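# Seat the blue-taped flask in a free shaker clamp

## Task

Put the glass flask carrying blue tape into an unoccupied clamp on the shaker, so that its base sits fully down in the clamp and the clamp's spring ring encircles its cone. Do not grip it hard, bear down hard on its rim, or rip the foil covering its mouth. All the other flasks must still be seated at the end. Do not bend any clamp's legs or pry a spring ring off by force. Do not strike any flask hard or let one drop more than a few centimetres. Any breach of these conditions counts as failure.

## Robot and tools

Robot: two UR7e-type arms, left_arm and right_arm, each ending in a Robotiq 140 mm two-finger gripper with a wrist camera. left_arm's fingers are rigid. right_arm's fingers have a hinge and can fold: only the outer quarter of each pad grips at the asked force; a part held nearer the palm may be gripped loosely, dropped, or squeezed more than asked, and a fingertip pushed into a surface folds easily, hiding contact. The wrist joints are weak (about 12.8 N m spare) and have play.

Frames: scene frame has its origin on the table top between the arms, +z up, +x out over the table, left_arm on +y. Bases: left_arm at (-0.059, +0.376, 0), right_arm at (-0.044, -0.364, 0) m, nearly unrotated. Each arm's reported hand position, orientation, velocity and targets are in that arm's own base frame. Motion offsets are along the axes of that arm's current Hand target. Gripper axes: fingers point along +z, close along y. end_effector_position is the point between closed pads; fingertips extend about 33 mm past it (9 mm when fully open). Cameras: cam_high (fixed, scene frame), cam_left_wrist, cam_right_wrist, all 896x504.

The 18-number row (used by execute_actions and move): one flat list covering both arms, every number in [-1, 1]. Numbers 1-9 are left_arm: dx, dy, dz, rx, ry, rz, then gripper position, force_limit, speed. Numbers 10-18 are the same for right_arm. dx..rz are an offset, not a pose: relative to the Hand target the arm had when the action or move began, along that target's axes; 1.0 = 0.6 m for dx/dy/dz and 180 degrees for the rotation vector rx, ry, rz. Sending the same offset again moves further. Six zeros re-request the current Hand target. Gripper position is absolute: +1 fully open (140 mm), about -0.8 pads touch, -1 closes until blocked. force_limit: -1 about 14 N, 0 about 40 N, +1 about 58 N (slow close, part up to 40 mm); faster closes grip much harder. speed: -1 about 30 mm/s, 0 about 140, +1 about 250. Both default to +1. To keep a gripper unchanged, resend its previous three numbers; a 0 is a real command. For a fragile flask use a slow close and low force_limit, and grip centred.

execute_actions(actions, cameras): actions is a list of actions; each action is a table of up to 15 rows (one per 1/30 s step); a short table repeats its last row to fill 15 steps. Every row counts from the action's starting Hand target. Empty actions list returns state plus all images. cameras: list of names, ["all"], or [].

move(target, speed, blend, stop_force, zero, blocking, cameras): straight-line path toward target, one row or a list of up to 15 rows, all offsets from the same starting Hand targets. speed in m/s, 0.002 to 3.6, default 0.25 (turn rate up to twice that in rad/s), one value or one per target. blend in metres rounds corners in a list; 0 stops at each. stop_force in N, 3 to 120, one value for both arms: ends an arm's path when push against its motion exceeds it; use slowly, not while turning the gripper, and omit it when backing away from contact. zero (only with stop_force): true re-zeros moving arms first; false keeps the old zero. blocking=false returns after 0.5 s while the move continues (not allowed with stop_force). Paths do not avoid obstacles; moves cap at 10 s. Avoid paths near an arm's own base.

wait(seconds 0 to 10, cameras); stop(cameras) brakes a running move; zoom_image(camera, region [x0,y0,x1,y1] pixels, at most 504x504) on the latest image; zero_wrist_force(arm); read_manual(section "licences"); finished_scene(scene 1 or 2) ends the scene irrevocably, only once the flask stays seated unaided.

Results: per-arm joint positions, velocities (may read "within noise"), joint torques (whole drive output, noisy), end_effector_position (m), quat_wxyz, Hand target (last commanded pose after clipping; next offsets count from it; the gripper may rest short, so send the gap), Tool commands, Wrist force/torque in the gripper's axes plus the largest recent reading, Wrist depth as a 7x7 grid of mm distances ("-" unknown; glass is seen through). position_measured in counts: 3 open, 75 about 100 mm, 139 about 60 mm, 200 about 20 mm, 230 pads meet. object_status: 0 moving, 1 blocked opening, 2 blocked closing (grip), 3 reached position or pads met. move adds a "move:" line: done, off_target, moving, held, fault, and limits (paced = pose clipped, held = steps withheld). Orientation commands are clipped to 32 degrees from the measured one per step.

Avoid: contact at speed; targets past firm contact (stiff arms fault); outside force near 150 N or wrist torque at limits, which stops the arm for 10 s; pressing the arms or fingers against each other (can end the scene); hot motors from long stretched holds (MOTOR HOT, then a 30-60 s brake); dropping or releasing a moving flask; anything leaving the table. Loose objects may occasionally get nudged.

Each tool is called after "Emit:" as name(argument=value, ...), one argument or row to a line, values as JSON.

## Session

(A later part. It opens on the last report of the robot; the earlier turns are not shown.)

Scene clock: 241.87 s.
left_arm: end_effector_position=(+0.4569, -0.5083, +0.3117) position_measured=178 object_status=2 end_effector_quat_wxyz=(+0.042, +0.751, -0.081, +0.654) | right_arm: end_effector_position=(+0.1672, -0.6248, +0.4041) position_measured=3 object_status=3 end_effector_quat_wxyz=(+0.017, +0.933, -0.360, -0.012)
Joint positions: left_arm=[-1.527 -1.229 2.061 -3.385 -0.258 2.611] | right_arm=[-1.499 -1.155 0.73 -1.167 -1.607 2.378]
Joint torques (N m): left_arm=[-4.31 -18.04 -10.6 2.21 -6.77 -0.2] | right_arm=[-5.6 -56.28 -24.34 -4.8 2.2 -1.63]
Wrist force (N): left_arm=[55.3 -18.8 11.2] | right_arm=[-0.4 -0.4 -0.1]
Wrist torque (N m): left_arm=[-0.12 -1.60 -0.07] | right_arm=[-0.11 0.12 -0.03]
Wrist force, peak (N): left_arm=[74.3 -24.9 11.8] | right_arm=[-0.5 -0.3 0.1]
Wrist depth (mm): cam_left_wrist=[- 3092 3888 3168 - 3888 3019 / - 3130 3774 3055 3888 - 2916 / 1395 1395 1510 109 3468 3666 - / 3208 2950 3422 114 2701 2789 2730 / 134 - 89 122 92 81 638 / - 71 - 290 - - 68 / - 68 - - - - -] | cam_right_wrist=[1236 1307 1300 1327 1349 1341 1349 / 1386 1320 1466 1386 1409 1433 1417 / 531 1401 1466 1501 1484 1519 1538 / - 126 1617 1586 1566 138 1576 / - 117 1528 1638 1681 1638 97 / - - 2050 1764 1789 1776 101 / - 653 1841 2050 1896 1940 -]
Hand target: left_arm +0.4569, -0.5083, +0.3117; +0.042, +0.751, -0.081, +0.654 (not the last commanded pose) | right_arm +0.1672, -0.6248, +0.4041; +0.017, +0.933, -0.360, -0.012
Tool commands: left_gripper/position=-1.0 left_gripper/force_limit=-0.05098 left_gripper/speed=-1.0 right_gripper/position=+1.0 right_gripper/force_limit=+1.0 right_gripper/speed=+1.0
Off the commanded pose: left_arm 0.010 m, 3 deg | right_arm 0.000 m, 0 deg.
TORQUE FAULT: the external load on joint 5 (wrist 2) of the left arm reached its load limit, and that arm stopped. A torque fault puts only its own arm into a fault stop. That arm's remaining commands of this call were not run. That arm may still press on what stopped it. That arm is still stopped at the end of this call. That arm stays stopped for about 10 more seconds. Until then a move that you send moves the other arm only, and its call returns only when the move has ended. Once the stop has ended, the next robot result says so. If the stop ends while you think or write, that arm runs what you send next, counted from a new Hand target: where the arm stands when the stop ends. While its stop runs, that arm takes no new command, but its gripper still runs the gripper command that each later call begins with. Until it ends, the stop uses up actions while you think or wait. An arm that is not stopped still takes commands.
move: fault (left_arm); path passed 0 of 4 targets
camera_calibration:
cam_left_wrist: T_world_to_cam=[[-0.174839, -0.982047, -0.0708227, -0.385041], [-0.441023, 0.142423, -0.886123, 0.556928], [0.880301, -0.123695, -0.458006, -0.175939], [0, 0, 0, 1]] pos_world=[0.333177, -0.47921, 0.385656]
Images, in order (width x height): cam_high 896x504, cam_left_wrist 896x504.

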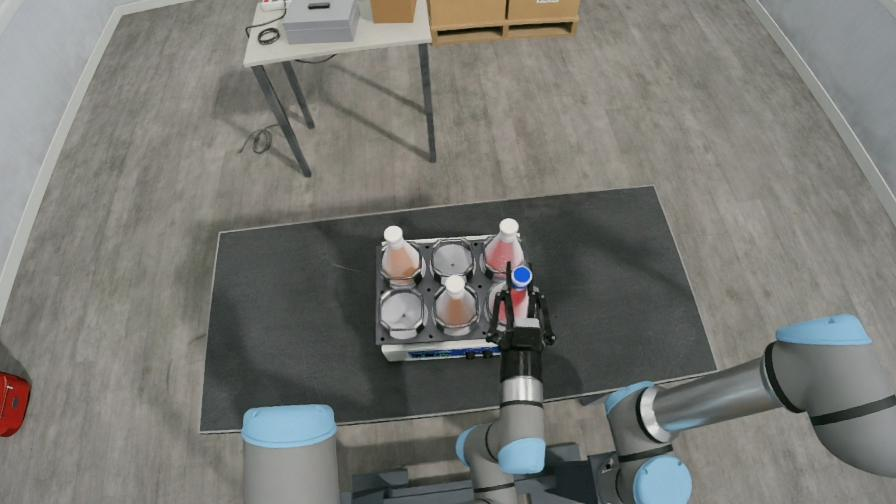

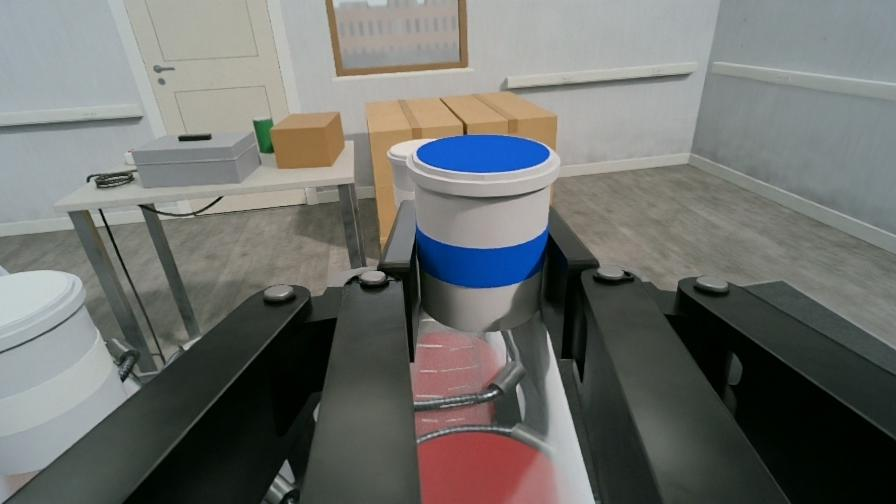

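Emit:
wait(
  seconds=10,
)

Scene clock: 259.57 s.
left_arm: end_effector_position=(+0.4572, -0.5071, +0.3125) position_measured=178 object_status=2 end_effector_quat_wxyz=(+0.041, +0.750, -0.079, +0.655) | right_arm: end_effector_position=(+0.1672, -0.6248, +0.4041) position_measured=3 object_status=3 end_effector_quat_wxyz=(+0.017, +0.933, -0.360, -0.012)
Joint positions: left_arm=[-1.527 -1.229 2.061 -3.385 -0.253 2.611] | right_arm=[-1.499 -1.155 0.73 -1.167 -1.607 2.378]
Joint torques (N m): left_arm=[-4.54 -18.26 -9.94 2.07 -5.46 -0.12] | right_arm=[-5.99 -56.68 -24.3 -4.85 2.22 -1.79]
Wrist force (N): left_arm=[35.6 -9.9 7.8] | right_arm=[-0.4 -0.1 0.2]
Wrist torque (N m): left_arm=[-0.15 -1.14 -0.31] | right_arm=[-0.06 0.10 -0.02]
Wrist force, peak (N): left_arm=[55.2 -19.0 11.2] | right_arm=[-0.7 -0.2 -0.2]
Wrist depth (mm): cam_left_wrist=[2646 3130 3422 3614 - - - / - 3168 3515 3614 3208 3774 - / 1537 1380 1527 108 3774 3719 3719 / 3248 3019 3290 111 115 2619 2759 / 132 - 89 122 92 81 1989 / - 71 - 290 - - 68 / - 67 - - - - -] | cam_right_wrist=[1314 1280 1327 1320 1236 1356 1378 / 1363 1341 1363 1393 1538 1417 1441 / - 1501 1484 1449 1484 - 1510 / - 125 1547 1586 1547 135 1557 / - 117 1789 1648 1681 135 97 / - - - 1751 1814 1828 102 / - 669 1854 2119 1925 1925 -]
Hand target: left_arm +0.4572, -0.5071, +0.3125; +0.041, +0.750, -0.079, +0.655 (not the last commanded pose) | right_arm +0.1672, -0.6248, +0.4041; +0.017, +0.933, -0.360, -0.012
Tool commands: left_gripper/position=-1.0 left_gripper/force_limit=-0.05098 left_gripper/speed=-1.0 right_gripper/position=+1.0 right_gripper/force_limit=+1.0 right_gripper/speed=+1.0
Off the commanded pose: left_arm 0.010 m, 3 deg | right_arm 0.000 m, 0 deg.
TORQUE FAULT, CONTINUED: the left arm's stop, for the torque fault of joint 5 (wrist 2) that an earlier result reported, is over. The rest of the stop counts as 19 of the actions that you can send in this scene. Before the stop ended, the hold on joint 5 (wrist 2) of that arm was turned back by 0.3 degrees, the way its load pushed it. That arm's target is now where it stood when the stop ended, not its last command. That arm keeps its grip as last carried out and accepts commands again: back off and push less far. That arm stops again whenever a joint's load reaches its limit.
wait: 10.00 s; at rest from the start

Emit:
move(
  target=[
    [0.004,-0.006,0.003,0,0,0.004,-1,-0.05,-1,0,0,0,0,0,0,1,1,1],
    [0.0045,-0.0114,0.006,-0.14,0.0135,0.004,-1,-0.05,-1,0,0,0,0,0,0,1,1,1],
  ],
  speed=0.08,
  cameras=["cam_high","cam_left_wrist"],
)

Emit:
zoom_image(
  camera="cam_high",
  region=[475, 260, 545, 340],
)

Emit:
zoom_image(
  camera="cam_left_wrist",
  region=[380, 330, 640, 504],
)

Scene clock: 270.97 s.
left_arm: end_effector_position=(+0.4624, -0.5009, +0.3150) position_measured=178 object_status=2 end_effector_quat_wxyz=(+0.201, +0.709, -0.224, +0.638) | right_arm: end_effector_position=(+0.1672, -0.6248, +0.4041) position_measured=3 object_status=3 end_effector_quat_wxyz=(+0.017, +0.933, -0.360, -0.012)
Joint positions: left_arm=[-1.35 -1.282 2.239 -3.955 -0.837 3.046] | right_arm=[-1.499 -1.155 0.73 -1.167 -1.607 2.378]
Joint torques (N m): left_arm=[-11.76 -8.66 -13.1 3.53 -0.57 -0.85] | right_arm=[-5.74 -56.39 -24.89 -4.79 2.18 -1.7]
Wrist force (N): left_arm=[20.0 2.4 3.5] | right_arm=[-0.4 -0.1 0.0]
Wrist torque (N m): left_arm=[0.47 -0.85 -0.22] | right_arm=[-0.05 0.11 -0.02]
Wrist force, peak (N): left_arm=[37.0 -9.3 6.1] | right_arm=[-0.6 -0.5 -0.1]
Wrist depth (mm): cam_left_wrist=[- 3290 - - - - - / 3333 3666 2251 4502 3888 - - / 1234 2251 220 110 121 - 2398 / 2851 2421 227 109 122 2950 2566 / 2541 - 89 115 92 81 2291 / - 71 - - - - 68 / - 67 - 226 - - -] | cam_right_wrist=[1242 1280 1300 1314 1356 1349 1371 / 1307 1363 1378 1425 1386 1409 1409 / - 1425 1425 1449 1484 1501 1538 / - 125 1638 1547 1586 138 1596 / - 117 1638 1681 1670 1681 97 / - - 1716 1896 1776 1854 101 / - 669 1828 1854 1955 1955 -]
Hand target: left_arm +0.4623, -0.5011, +0.3149; +0.201, +0.709, -0.224, +0.638 | right_arm +0.1672, -0.6248, +0.4041; +0.017, +0.933, -0.360, -0.012
Off the commanded pose: left_arm 0.000 m, 0 deg | right_arm 0.000 m, 0 deg.
move: done
camera_calibration:
cam_left_wrist: T_world_to_cam=[[-0.571631, -0.819991, -0.0292057, -0.12502], [-0.334913, 0.265672, -0.90402, 0.579545], [0.749047, -0.506984, -0.426492, -0.319538], [0, 0, 0, 1]] pos_world=[0.361981, -0.418485, 0.383989]
Images, in order (width x height): cam_high 896x504, cam_left_wrist 896x504.

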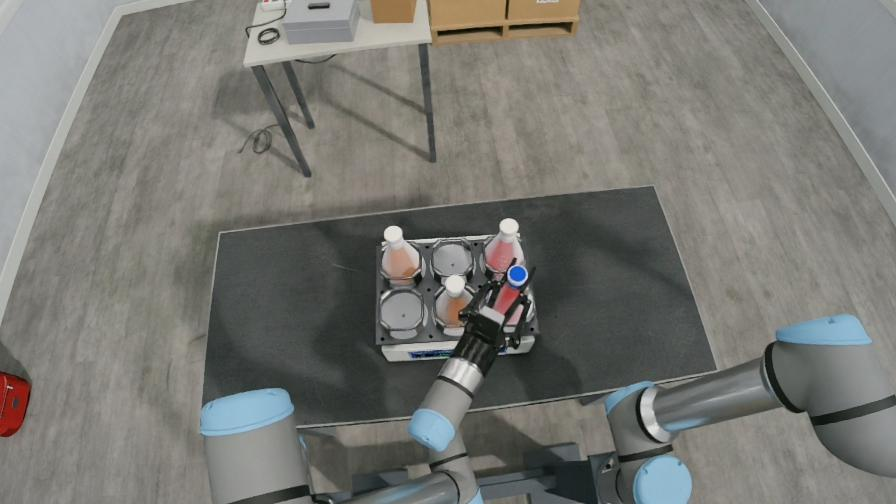

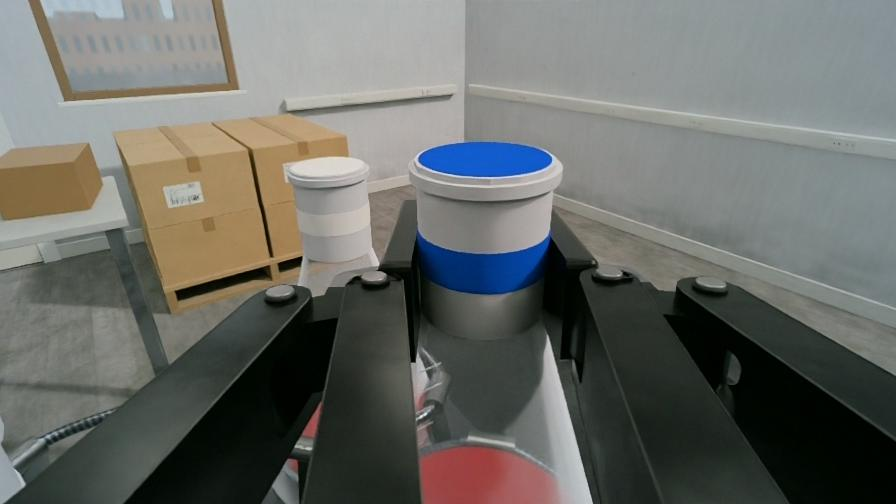

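Scaled by 6.300 from the camera's 896x504 image, which has a finer 1280x720 frame.

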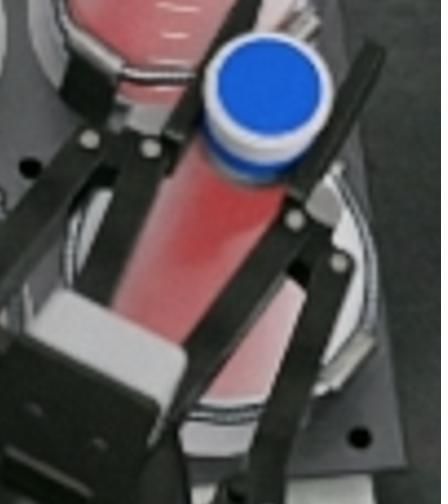

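Scaled by 1.938 from the camera's 896x504 image, which has a finer 1280x720 frame.

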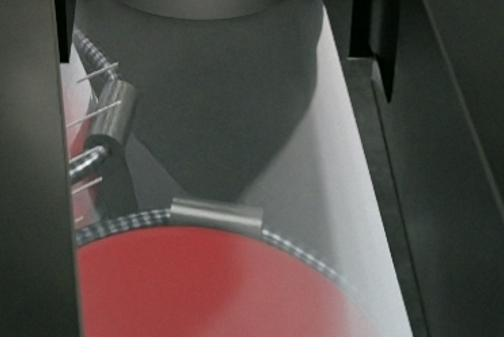

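Emit:
move(
  target=[-0.05,0,0.005,0,0,0,-1,-0.05,-1,0,0,0,0,0,0,1,1,1],
  speed=0.015,
  stop_force=58,
  zero=false,
  cameras=["cam_high","cam_left_wrist"],
)

Emit:
zoom_image(
  camera="cam_high",
  region=[475, 260, 545, 340],
)

Emit:
zoom_image(
  camera="cam_left_wrist",
  region=[380, 330, 640, 504],
)

Scene clock: 275.27 s.
left_arm: end_effector_position=(+0.4623, -0.5012, +0.3133) position_measured=178 object_status=2 end_effector_quat_wxyz=(+0.202, +0.709, -0.224, +0.638) | right_arm: end_effector_position=(+0.1672, -0.6248, +0.4041) position_measured=3 object_status=3 end_effector_quat_wxyz=(+0.017, +0.933, -0.360, -0.012)
Joint positions: left_arm=[-1.35 -1.277 2.24 -3.962 -0.837 3.046] | right_arm=[-1.499 -1.155 0.73 -1.167 -1.607 2.378]
Joint torques (N m): left_arm=[-3.09 -16.61 1.17 11.06 -1.25 -0.04] | right_arm=[-6.37 -56.48 -24.51 -4.76 2.23 -1.63]
Wrist force (N): left_arm=[51.4 5.2 5.8] | right_arm=[-0.6 -0.3 -0.2]
Wrist torque (N m): left_arm=[0.27 -1.67 -0.28] | right_arm=[-0.09 0.14 -0.02]
Wrist force, peak (N): left_arm=[62.7 6.5 6.8] | right_arm=[-0.4 -0.6 -0.1]
Wrist depth (mm): cam_left_wrist=[- - 3614 - - - 2070 / 3377 3333 3948 - - - 2291 / 1199 2541 222 109 111 2984 - / 2916 2541 229 112 134 2916 - / 2398 - 89 116 92 82 2333 / - 71 - 302 - - 68 / - 67 - - - - -] | cam_right_wrist=[1267 1293 1300 1300 1320 1327 1356 / 1356 1371 1393 1378 1425 1425 1378 / - 1417 1458 1638 1528 1433 1519 / - 125 1528 1566 1557 135 1606 / - 117 1693 1638 1638 1648 96 / - - 1638 1789 1970 1814 101 / - 652 1882 2018 1814 1925 -]
Hand target: left_arm +0.4623, -0.5011, +0.3133; +0.201, +0.709, -0.224, +0.638 (not the last commanded pose) | right_arm +0.1672, -0.6248, +0.4041; +0.017, +0.933, -0.360, -0.012
Off the commanded pose: left_arm 0.029 m, 0 deg | right_arm 0.000 m, 0 deg.
move: contact (left_arm)
camera_calibration:
cam_left_wrist: T_world_to_cam=[[-0.57197, -0.819773, -0.0286763, -0.125279], [-0.334684, 0.265146, -0.904259, 0.577723], [0.748891, -0.507611, -0.42602, -0.320719], [0, 0, 0, 1]] pos_world=[0.361882, -0.418681, 0.382186]
Images, in order (width x height): cam_high 896x504, cam_left_wrist 896x504.

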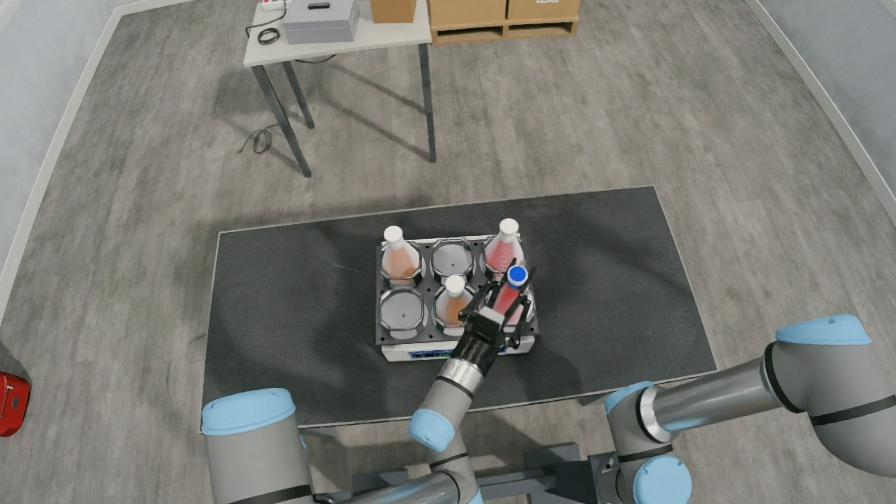

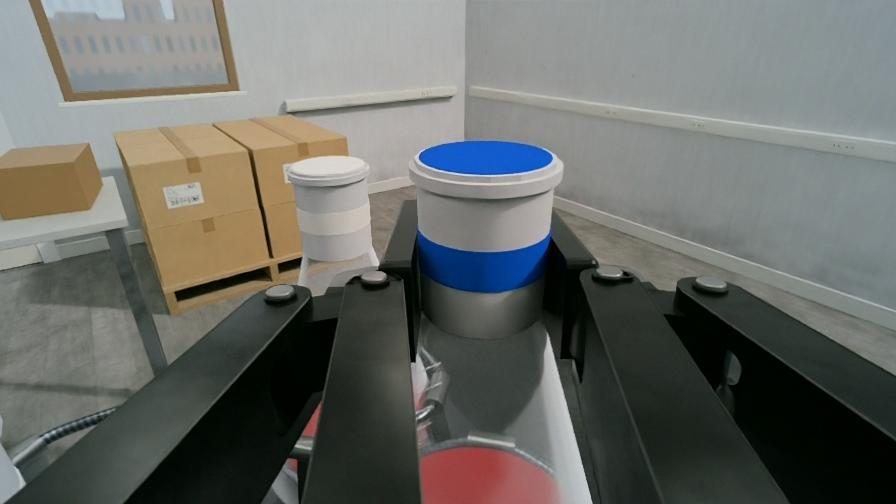

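Scaled by 6.300 from the camera's 896x504 image, which has a finer 1280x720 frame.

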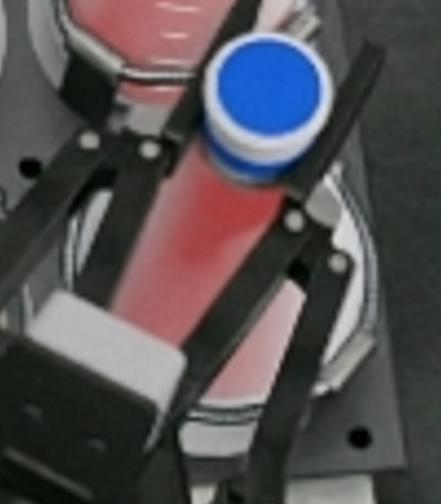

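Scaled by 1.938 from the camera's 896x504 image, which has a finer 1280x720 frame.

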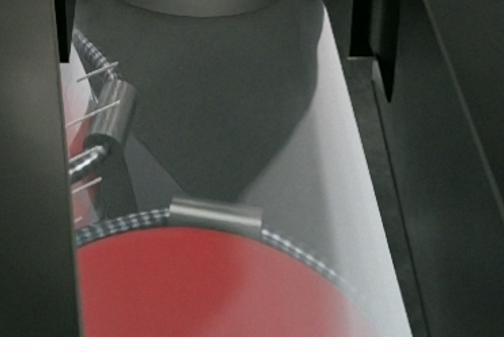

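Emit:
move(
  target=[0.0012,0,0,0,0,0,-1,-0.05,-1,0,0,0,0,0,0,1,1,1],
  speed=0.03,
)

Emit:
move(
  target=[
    [-0.002,0,0.0137,0,-0.0172,0,-1,-0.05,-1,0,0,0,0,0,0,1,1,1],
    [-0.006,0.0135,0.0,0,0,0.0172,-1,-0.05,-1,0,0,0,0,0,0,1,1,1],
    [-0.009,0,-0.012,0,0.0172,0,-1,-0.05,-1,0,0,0,0,0,0,1,1,1],
    [-0.011,-0.0135,0.001,0,0,-0.0172,-1,-0.05,-1,0,0,0,0,0,0,1,1,1],
  ],
  speed=0.022,
  blend=[0.003,0.003,0.003,0],
  stop_force=64,
  zero=false,
  cameras=["cam_high","cam_left_wrist"],
)

Emit:
zoom_image(
  camera="cam_high",
  region=[475, 260, 545, 340],
)

Emit:
zoom_image(
  camera="cam_left_wrist",
  region=[380, 330, 640, 504],
)

Scene clock: 280.57 s.
left_arm: end_effector_position=(+0.4623, -0.5012, +0.3140) position_measured=178 object_status=2 end_effector_quat_wxyz=(+0.201, +0.709, -0.224, +0.638) | right_arm: end_effector_position=(+0.1672, -0.6248, +0.4041) position_measured=3 object_status=3 end_effector_quat_wxyz=(+0.017, +0.933, -0.360, -0.012)
Joint positions: left_arm=[-1.35 -1.279 2.239 -3.959 -0.838 3.046] | right_arm=[-1.499 -1.155 0.73 -1.167 -1.607 2.378]
Joint torques (N m): left_arm=[14.73 -23.56 -7.37 5.84 -1.33 1] | right_arm=[-5.52 -55.97 -25.47 -4.86 2.23 -1.68]
Wrist force (N): left_arm=[34.7 4.7 2.2] | right_arm=[-0.3 -0.4 -0.1]
Wrist torque (N m): left_arm=[0.24 -1.27 -0.31] | right_arm=[-0.10 0.08 -0.02]
Wrist force, peak (N): left_arm=[51.5 5.6 5.9] | right_arm=[-0.5 -0.5 -0.2]
Wrist depth (mm): cam_left_wrist=[2984 - - 4207 - 2444 2037 / - 3168 5132 - - 3130 - / 1199 2592 222 109 110 3055 - / 2820 2516 229 111 121 3055 - / 2354 - 89 115 92 82 2398 / - 71 - 505 - - 68 / - 67 - 225 - - -] | cam_right_wrist=[1261 1280 1293 1236 1378 1280 1378 / 1334 1356 1409 1371 1386 1393 1433 / - 1441 1466 1458 1484 1501 1510 / - 125 1576 1557 1596 138 1566 / - 117 1557 1693 1681 145 97 / - - 1739 1681 1751 1868 102 / - 658 1854 - 2002 1911 -]
Hand target: left_arm +0.4623, -0.5012, +0.3141; +0.201, +0.709, -0.224, +0.638 | right_arm +0.1672, -0.6248, +0.4041; +0.017, +0.933, -0.360, -0.012
Off the commanded pose: left_arm 0.000 m, 0 deg | right_arm 0.000 m, 0 deg.
move: done

Scene clock: 284.57 s.
left_arm: end_effector_position=(+0.4583, -0.5072, +0.3113) position_measured=178 object_status=2 end_effector_quat_wxyz=(+0.186, +0.704, -0.241, +0.642) | right_arm: end_effector_position=(+0.1672, -0.6248, +0.4041) position_measured=3 object_status=3 end_effector_quat_wxyz=(+0.017, +0.933, -0.360, -0.012)
Joint positions: left_arm=[-1.365 -1.269 2.233 -3.959 -0.823 3.089] | right_arm=[-1.499 -1.155 0.73 -1.167 -1.607 2.378]
Joint torques (N m): left_arm=[3.74 -6.61 2.4 13 -6.8 2.17] | right_arm=[-5.89 -56.09 -24.98 -4.81 2.22 -1.63]
Wrist force (N): left_arm=[62.5 -13.3 -0.6] | right_arm=[-0.5 -0.3 0.1]
Wrist torque (N m): left_arm=[-0.22 -1.96 -0.90] | right_arm=[-0.10 0.13 -0.02]
Wrist force, peak (N): left_arm=[78.1 -17.0 3.7] | right_arm=[-0.7 -0.5 0.1]
Wrist depth (mm): cam_left_wrist=[2820 2354 - - 4073 2759 - / 3019 3130 3719 - 3168 2516 2421 / 1234 2376 225 108 3422 2516 - / 1228 2491 - 111 122 2883 2701 / 2467 - 89 115 92 82 2193 / - 71 - 312 - - 68 / - 68 - - - - -] | cam_right_wrist=[1327 1307 1274 1334 1341 1334 1356 / 1307 1378 1378 1401 1386 1401 1409 / 539 1401 1466 1449 1484 1492 1528 / 551 126 1417 1501 1547 138 1576 / - 117 1764 1727 1670 1670 97 / - - 1882 1764 1801 1854 102 / - 660 1814 1751 1925 1925 -]
Hand target: left_arm +0.4583, -0.5074, +0.3106; +0.185, +0.704, -0.242, +0.641 (not the last commanded pose) | right_arm +0.1672, -0.6248, +0.4041; +0.017, +0.933, -0.360, -0.012
Off the commanded pose: left_arm 0.016 m, 6 deg | right_arm 0.000 m, 0 deg.
move: contact (left_arm); path passed 1 of 4 targets
camera_calibration:
cam_left_wrist: T_world_to_cam=[[-0.574738, -0.814771, -0.0763173, -0.113964], [-0.31011, 0.303152, -0.901072, 0.583171], [0.757303, -0.494213, -0.426902, -0.318436], [0, 0, 0, 1]] pos_world=[0.356501, -0.427019, 0.380841]
Images, in order (width x height): cam_high 896x504, cam_left_wrist 896x504.

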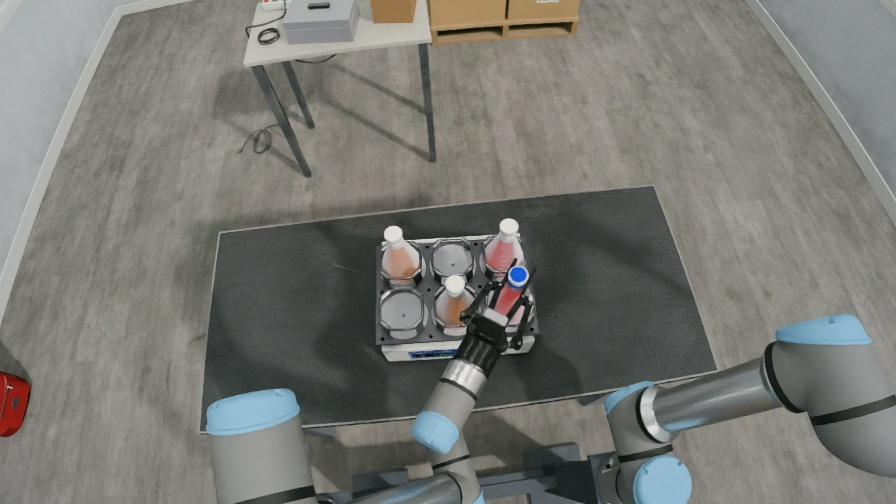

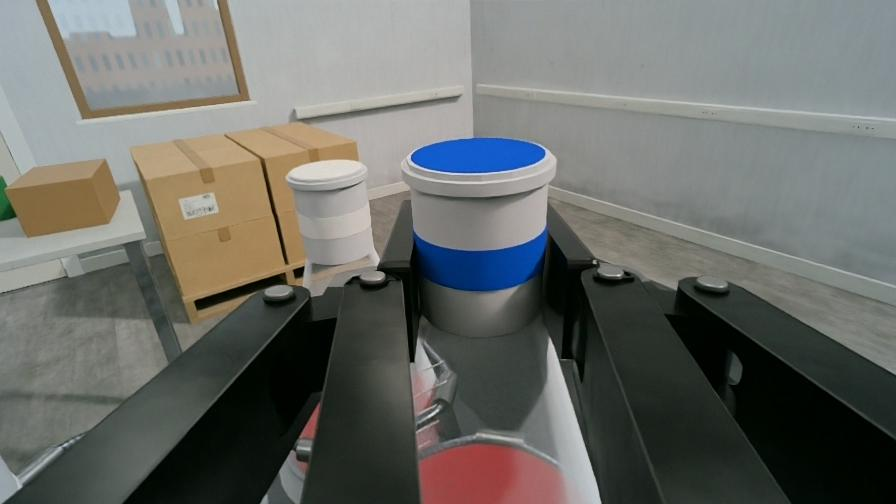

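Scaled by 6.300 from the camera's 896x504 image, which has a finer 1280x720 frame.

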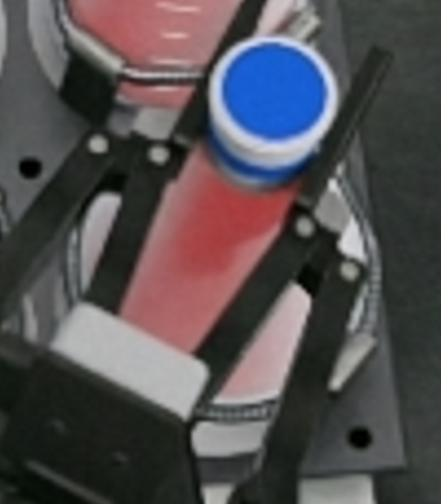

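Scaled by 1.938 from the camera's 896x504 image, which has a finer 1280x720 frame.

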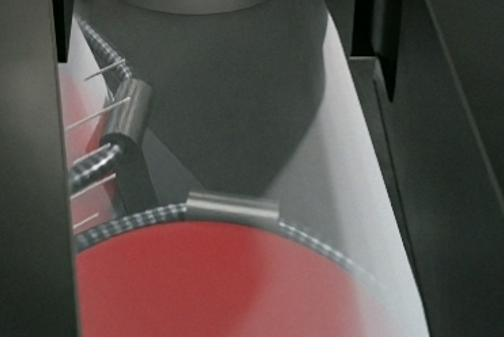

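Emit:
move(
  target=[0.002,-0.004,0.003,0,-0.003,-0.005,-1,-0.05,-1,0,0,0,0,0,0,1,1,1],
  speed=0.03,
)

Emit:
move(
  target=[
    [-0.004,-0.009,0.013,0,-0.016,-0.012,-1,-0.05,-1,0,0,0,0,0,0,1,1,1],
    [-0.006,-0.021,0,0,0,-0.026,-1,-0.05,-1,0,0,0,0,0,0,1,1,1],
    [-0.008,-0.008,-0.013,0,0.016,-0.01,-1,-0.05,-1,0,0,0,0,0,0,1,1,1],
    [-0.010,0.005,0.001,0,0,0.008,-1,-0.05,-1,0,0,0,0,0,0,1,1,1],
  ],
  speed=0.022,
  blend=[0.003,0.003,0.003,0],
  stop_force=64,
  zero=false,
  cameras=["cam_high","cam_left_wrist"],
)

Emit:
zoom_image(
  camera="cam_high",
  region=[475, 260, 545, 340],
)

Emit:
zoom_image(
  camera="cam_left_wrist",
  region=[380, 330, 640, 504],
)

Scene clock: 290.73 s.
left_arm: end_effector_position=(+0.4613, -0.5066, +0.3117) position_measured=178 object_status=2 end_effector_quat_wxyz=(+0.189, +0.709, -0.237, +0.636) | right_arm: end_effector_position=(+0.1672, -0.6248, +0.4041) position_measured=3 object_status=3 end_effector_quat_wxyz=(+0.017, +0.933, -0.360, -0.012)
Joint positions: left_arm=[-1.356 -1.279 2.23 -3.931 -0.833 3.066] | right_arm=[-1.499 -1.155 0.73 -1.167 -1.607 2.378]
Joint torques (N m): left_arm=[7.25 -2.59 -3.05 6.32 1.34 1.16] | right_arm=[-6.1 -56.36 -25.23 -4.82 2.27 -1.67]
Wrist force (N): left_arm=[46.3 4.7 -17.8] | right_arm=[-0.3 -0.3 -0.1]
Wrist torque (N m): left_arm=[0.21 -1.68 -0.37] | right_arm=[-0.10 0.08 -0.02]
Wrist force, peak (N): left_arm=[62.7 -13.5 -0.9] | right_arm=[-0.6 -0.4 -0.1]
Wrist depth (mm): cam_left_wrist=[2673 - - - 3515 2701 2984 / 2333 3168 3092 3564 4073 2592 2312 / 1216 2491 216 108 3774 - - / 1234 2333 226 110 135 2789 2541 / 2541 - 89 118 92 82 2193 / - 71 - 495 - - 68 / - 67 - - - - -] | cam_right_wrist=[1287 1300 1363 1300 1314 1341 1334 / 1528 1356 1378 1371 1409 1433 1433 / 521 1401 1466 1458 1606 1501 1475 / - 125 1538 1576 1557 138 1586 / - 117 1566 1659 1681 1659 97 / - - 1739 1789 1789 1841 102 / - 665 1868 1896 1911 1970 -]
Hand target: left_arm +0.4612, -0.5066, +0.3118; +0.189, +0.709, -0.237, +0.636 | right_arm +0.1672, -0.6248, +0.4041; +0.017, +0.933, -0.360, -0.012
Off the commanded pose: left_arm 0.000 m, 0 deg | right_arm 0.000 m, 0 deg.
move: done

Scene clock: 293.63 s.
left_arm: end_effector_position=(+0.4702, -0.5050, +0.3119) position_measured=178 object_status=2 end_effector_quat_wxyz=(+0.201, +0.726, -0.223, +0.618) | right_arm: end_effector_position=(+0.1672, -0.6248, +0.4041) position_measured=3 object_status=3 end_effector_quat_wxyz=(+0.017, +0.933, -0.360, -0.012)
Joint positions: left_arm=[-1.328 -1.307 2.219 -3.849 -0.865 2.992] | right_arm=[-1.499 -1.155 0.73 -1.167 -1.607 2.378]
Joint torques (N m): left_arm=[-12.83 -37.21 -19.02 -0.97 -1.21 2.13] | right_arm=[-5.83 -56.36 -25.53 -4.83 2.15 -1.78]
Wrist force (N): left_arm=[9.6 -0.5 1.7] | right_arm=[-0.3 -0.3 0.0]
Wrist torque (N m): left_arm=[-0.13 -0.65 -0.48] | right_arm=[-0.10 0.09 -0.02]
Wrist force, peak (N): left_arm=[71.3 9.5 -26.9] | right_arm=[-0.6 -0.4 0.1]
Wrist depth (mm): cam_left_wrist=[- - 3377 - - 2916 - / 1252 2376 2619 - 2566 2820 2251 / 1141 2333 208 106 3130 - 2491 / 2851 2592 2673 111 119 2851 2619 / 2156 - 89 115 92 82 2156 / - 71 - 315 - - 68 / - 67 - 218 - - -] | cam_right_wrist=[1274 1287 1300 1300 1334 1327 1356 / 1363 1378 1378 1484 1409 1433 1433 / - 1475 1466 1466 1492 1492 1510 / - 125 1519 1547 1547 138 1617 / - 117 1576 1670 1693 135 97 / - - 1716 1776 1814 1814 102 / - 664 1557 1896 1955 1955 -]
Hand target: left_arm +0.4702, -0.5050, +0.3119; +0.201, +0.726, -0.223, +0.618 (not the last commanded pose) | right_arm +0.1672, -0.6248, +0.4041; +0.017, +0.933, -0.360, -0.012
Off the commanded pose: left_arm 0.013 m, 5 deg | right_arm 0.000 m, 0 deg.
move: contact (left_arm); path passed 0 of 4 targets
camera_calibration:
cam_left_wrist: T_world_to_cam=[[-0.571432, -0.820537, -0.0135968, -0.129225], [-0.379771, 0.279092, -0.881976, 0.601411], [0.727488, -0.498826, -0.471098, -0.300635], [0, 0, 0, 1]] pos_world=[0.373264, -0.423848, 0.387045]
Images, in order (width x height): cam_high 896x504, cam_left_wrist 896x504.

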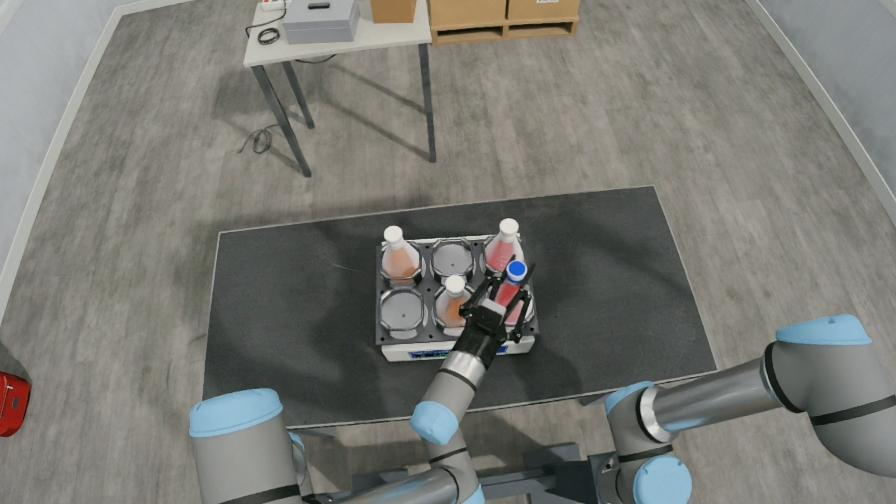

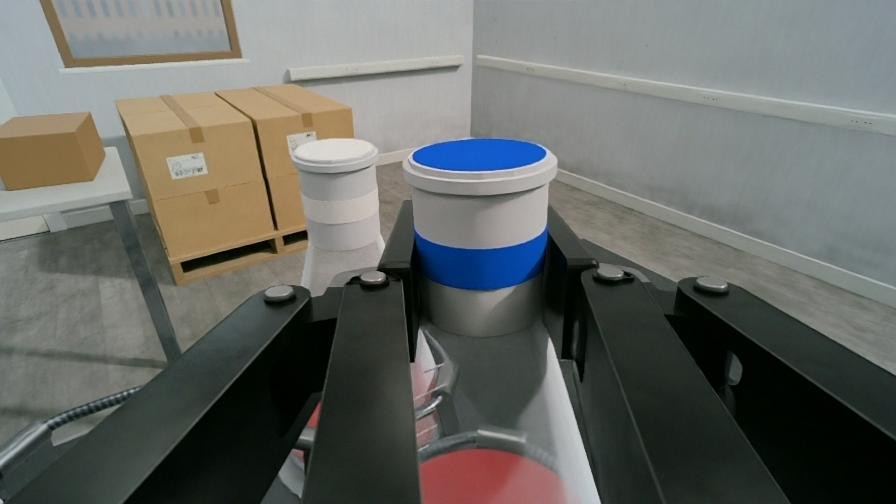

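Scaled by 6.300 from the camera's 896x504 image, which has a finer 1280x720 frame.

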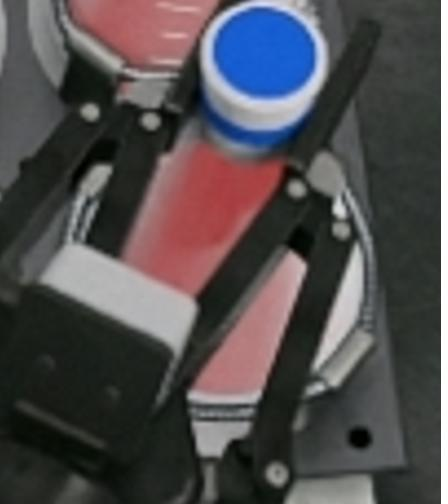

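Scaled by 1.938 from the camera's 896x504 image, which has a finer 1280x720 frame.

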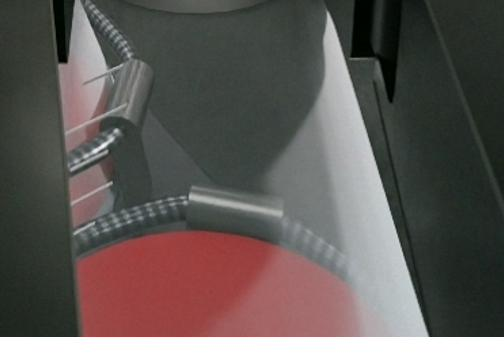

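Emit:
move(
  target=[
    [-0.012,0,-0.01,0,0.016,0,-1,-0.05,-1,0,0,0,0,0,0,1,1,1],
    [-0.06,0.003,-0.002,0,0.022,0.004,-1,-0.05,-1,0,0,0,0,0,0,1,1,1],
  ],
  speed=0.015,
  stop_force=50,
  zero=false,
  blend=[0.003,0],
  cameras=["cam_high","cam_left_wrist"],
)

Emit:
zoom_image(
  camera="cam_high",
  region=[475, 260, 545, 340],
)

Emit:
zoom_image(
  camera="cam_left_wrist",
  region=[380, 330, 640, 504],
)

Scene clock: 302.37 s.
left_arm: end_effector_position=(+0.4635, -0.5026, +0.2830) position_measured=178 object_status=2 end_effector_quat_wxyz=(+0.205, +0.705, -0.220, +0.643) | right_arm: end_effector_position=(+0.1672, -0.6248, +0.4041) position_measured=3 object_status=3 end_effector_quat_wxyz=(+0.017, +0.933, -0.360, -0.012)
Joint positions: left_arm=[-1.349 -1.181 2.248 -4.087 -0.837 3.054] | right_arm=[-1.499 -1.155 0.73 -1.167 -1.607 2.378]
Joint torques (N m): left_arm=[17.5 -22.88 -1.2 3.41 -0.43 -1.6] | right_arm=[-5.51 -56.78 -25.36 -4.89 2.22 -1.69]
Wrist force (N): left_arm=[42.4 7.9 -1.2] | right_arm=[-0.4 -0.3 0.0]
Wrist torque (N m): left_arm=[0.21 -1.75 0.26] | right_arm=[-0.08 0.10 -0.03]
Wrist force, peak (N): left_arm=[55.5 10.6 -1.0] | right_arm=[-0.7 -0.4 0.0]
Wrist depth (mm): cam_left_wrist=[2491 3248 - 4582 - - 2231 / 2566 3468 204 4842 - 2053 2851 / 1199 2491 212 108 3377 - - / 2950 2421 2646 110 122 3055 - / 2398 - 89 115 92 82 2271 / - 71 - 223 - - 68 / - 67 - - - - -] | cam_right_wrist=[1280 1255 1314 1320 1320 1341 1356 / 1341 1341 1371 1386 1425 1409 1441 / - 1386 1441 1449 1449 1492 1538 / - 125 1557 1441 1557 138 1586 / - 117 1627 1627 1681 126 97 / - - 1854 1776 1801 1764 102 / - 653 1868 1814 1925 1955 -]
Hand target: left_arm +0.4635, -0.5026, +0.2830; +0.205, +0.705, -0.220, +0.643 (not the last commanded pose) | right_arm +0.1672, -0.6248, +0.4041; +0.017, +0.933, -0.360, -0.012
Off the commanded pose: left_arm 0.007 m, 0 deg | right_arm 0.000 m, 0 deg.
move: contact (left_arm); path passed 1 of 2 targets
camera_calibration:
cam_left_wrist: T_world_to_cam=[[-0.570837, -0.820747, -0.0227881, -0.129296], [-0.326649, 0.252476, -0.9108, 0.542976], [0.75329, -0.512475, -0.412219, -0.343679], [0, 0, 0, 1]] pos_world=[0.362445, -0.419334, 0.349925]
Images, in order (width x height): cam_high 896x504, cam_left_wrist 896x504.

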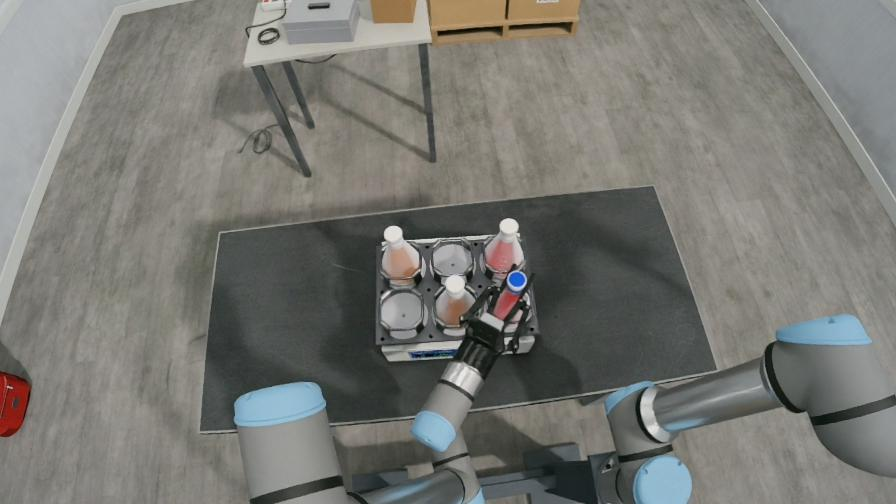

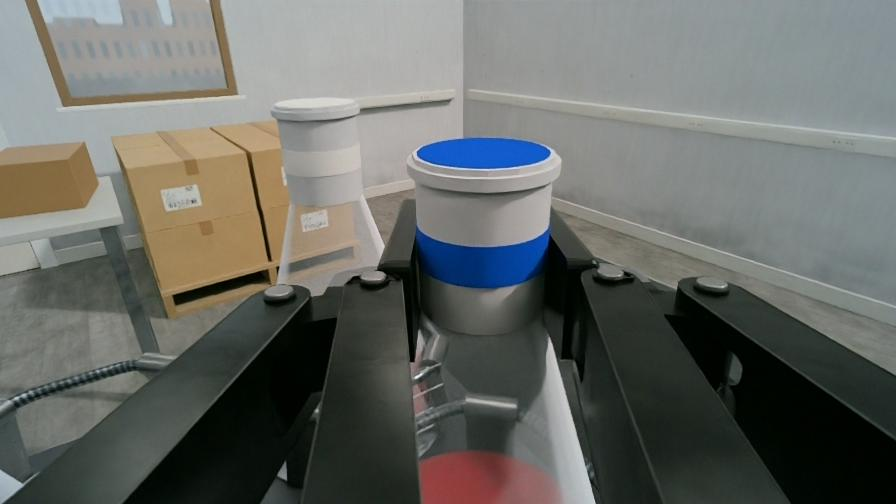

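Scaled by 6.300 from the camera's 896x504 image, which has a finer 1280x720 frame.

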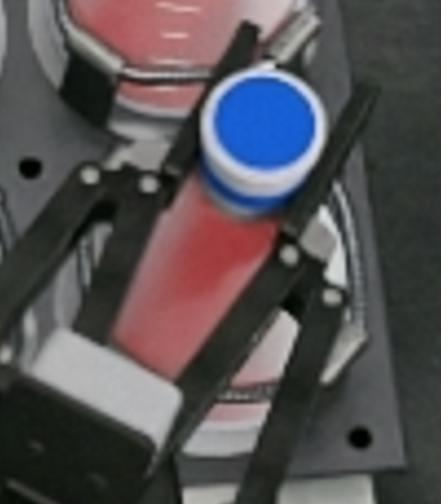

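Scaled by 1.938 from the camera's 896x504 image, which has a finer 1280x720 frame.

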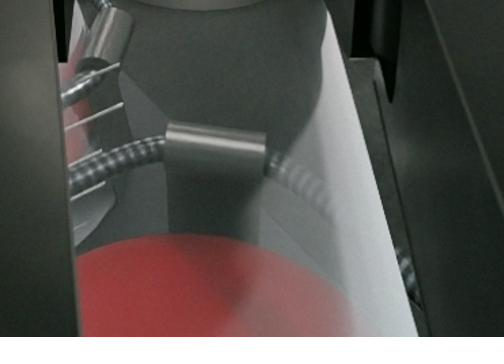

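Emit:
move(
  target=[0.0035,0.003,0,0,0,0.003,-1,-0.05,-1,0,0,0,0,0,0,1,1,1],
  speed=0.02,
)

Scene clock: 305.27 s.
left_arm: end_effector_position=(+0.4626, -0.5042, +0.2852) position_measured=178 object_status=2 end_effector_quat_wxyz=(+0.202, +0.704, -0.224, +0.644) | right_arm: end_effector_position=(+0.1672, -0.6248, +0.4041) position_measured=3 object_status=3 end_effector_quat_wxyz=(+0.017, +0.933, -0.360, -0.012)
Joint positions: left_arm=[-1.353 -1.185 2.245 -4.079 -0.833 3.063] | right_arm=[-1.499 -1.155 0.73 -1.167 -1.607 2.378]
Joint torques (N m): left_arm=[-8.44 -34.3 -15.84 -0.14 0.75 -0.46] | right_arm=[-5.73 -56.18 -25.48 -4.81 2.17 -1.64]
Wrist force (N): left_arm=[9.9 0.4 -3.4] | right_arm=[-0.4 -0.2 0.1]
Wrist torque (N m): left_arm=[0.10 -0.88 0.01] | right_arm=[-0.07 0.11 -0.02]
Wrist force, peak (N): left_arm=[42.6 8.0 -0.9] | right_arm=[-0.6 -0.5 0.0]
Wrist depth (mm): cam_left_wrist=[3248 3019 4010 - - 2619 - / 2271 2984 3666 - 3468 - 2789 / 1205 2398 213 108 3614 - 2138 / 3092 2566 2730 110 135 2820 2619 / 2516 - 89 115 92 82 2251 / - 71 - 243 - - 68 / - 68 - - - - -] | cam_right_wrist=[1267 1314 1293 1320 1320 1356 1356 / 1341 1341 1363 1401 1393 1433 1425 / - 1528 1475 1441 1484 1484 1519 / - 125 1484 1538 1606 138 1586 / - 117 1596 1681 1659 1659 97 / - - 1739 1751 1739 1828 101 / - 676 1882 1789 1925 1911 -]
Hand target: left_arm +0.4626, -0.5042, +0.2851; +0.202, +0.704, -0.223, +0.644 | right_arm +0.1672, -0.6248, +0.4041; +0.017, +0.933, -0.360, -0.012
Off the commanded pose: left_arm 0.000 m, 0 deg | right_arm 0.000 m, 0 deg.
move: done

Emit:
execute_actions(
  actions=[
    [[0,0,0,0,0,0,-0.3,-1,-1,0,0,0,0,0,0,1,1,1]],
    [[0,0,0,0,0,0,0.0,-1,-1,0,0,0,0,0,0,1,1,1]],
    [[0,0,0,0,0,0,0.0,-1,-1,0,0,0,0,0,0,1,1,1]],
  ],
  cameras=["cam_high","cam_left_wrist"],
)

Emit:
zoom_image(
  camera="cam_high",
  region=[400, 220, 550, 350],
)

Scene clock: 310.00 s.
left_arm: end_effector_position=(+0.4626, -0.5042, +0.2851) position_measured=129 object_status=3 end_effector_quat_wxyz=(+0.202, +0.704, -0.223, +0.644) | right_arm: end_effector_position=(+0.1672, -0.6248, +0.4041) position_measured=3 object_status=3 end_effector_quat_wxyz=(+0.017, +0.933, -0.360, -0.012)
Joint positions: left_arm=[-1.353 -1.185 2.245 -4.079 -0.834 3.063] | right_arm=[-1.499 -1.155 0.73 -1.167 -1.607 2.378]
Joint torques (N m): left_arm=[10.01 -40.9 -14.36 -0.82 -1.34 -0.68] | right_arm=[-5.23 -56.46 -25.9 -4.85 2.08 -1.69]
Wrist force (N): left_arm=[1.1 -0.3 0.7] | right_arm=[-0.4 -0.4 0.0]
Wrist torque (N m): left_arm=[-0.25 -0.58 -0.19] | right_arm=[-0.10 0.10 -0.02]
Wrist force, peak (N): left_arm=[10.5 1.0 -3.3] | right_arm=[-0.5 -0.5 0.1]
Wrist depth (mm): cam_left_wrist=[- - - - 3719 - - / 3092 3168 202 5579 4349 3422 2376 / 1177 2376 212 108 109 - - / 2851 2444 126 - 122 2820 2467 / 2541 92 108 295 123 92 80 / - 73 241 222 494 - 69 / - - - - - - 69] | cam_right_wrist=[1267 1293 1293 1320 1307 1341 1363 / 1334 1356 1378 1393 1401 1417 1417 / - 1417 1466 1425 1475 1449 1510 / - 125 1538 1538 1547 138 1557 / - 117 1801 1617 1648 1670 97 / - - 1739 1776 1776 1814 101 / - 643 1841 2067 1940 1911 -]
Hand target: left_arm +0.4626, -0.5042, +0.2851; +0.202, +0.704, -0.223, +0.644 | right_arm +0.1672, -0.6248, +0.4041; +0.017, +0.933, -0.360, -0.012
Off the commanded pose: left_arm 0.000 m, 0 deg | right_arm 0.000 m, 0 deg.
camera_calibration:
cam_left_wrist: T_world_to_cam=[[-0.571391, -0.820048, -0.0321427, -0.127818], [-0.321564, 0.259749, -0.910564, 0.546156], [0.755056, -0.509952, -0.412116, -0.342542], [0, 0, 0, 1]] pos_world=[0.361228, -0.42136, 0.352035]
Images, in order (width x height): cam_high 896x504, cam_left_wrist 896x504.

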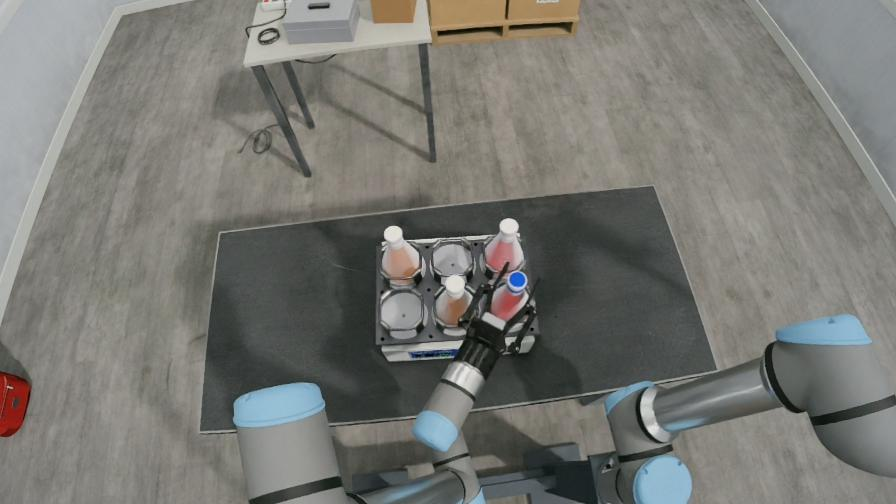

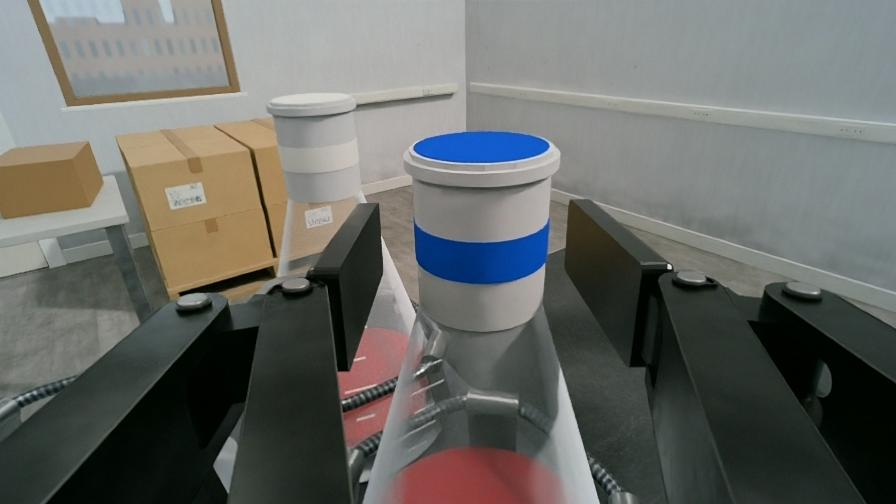

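Scaled by 3.360 from the camera's 896x504 image, which has a finer 1280x720 frame.

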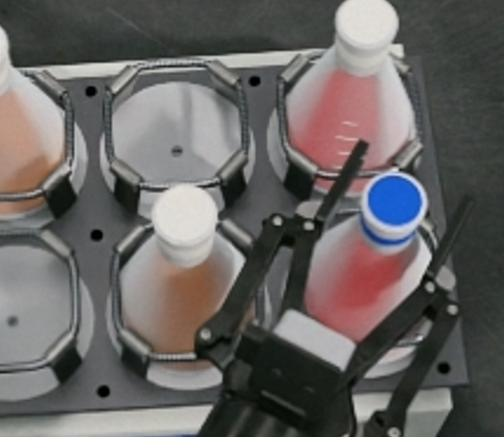

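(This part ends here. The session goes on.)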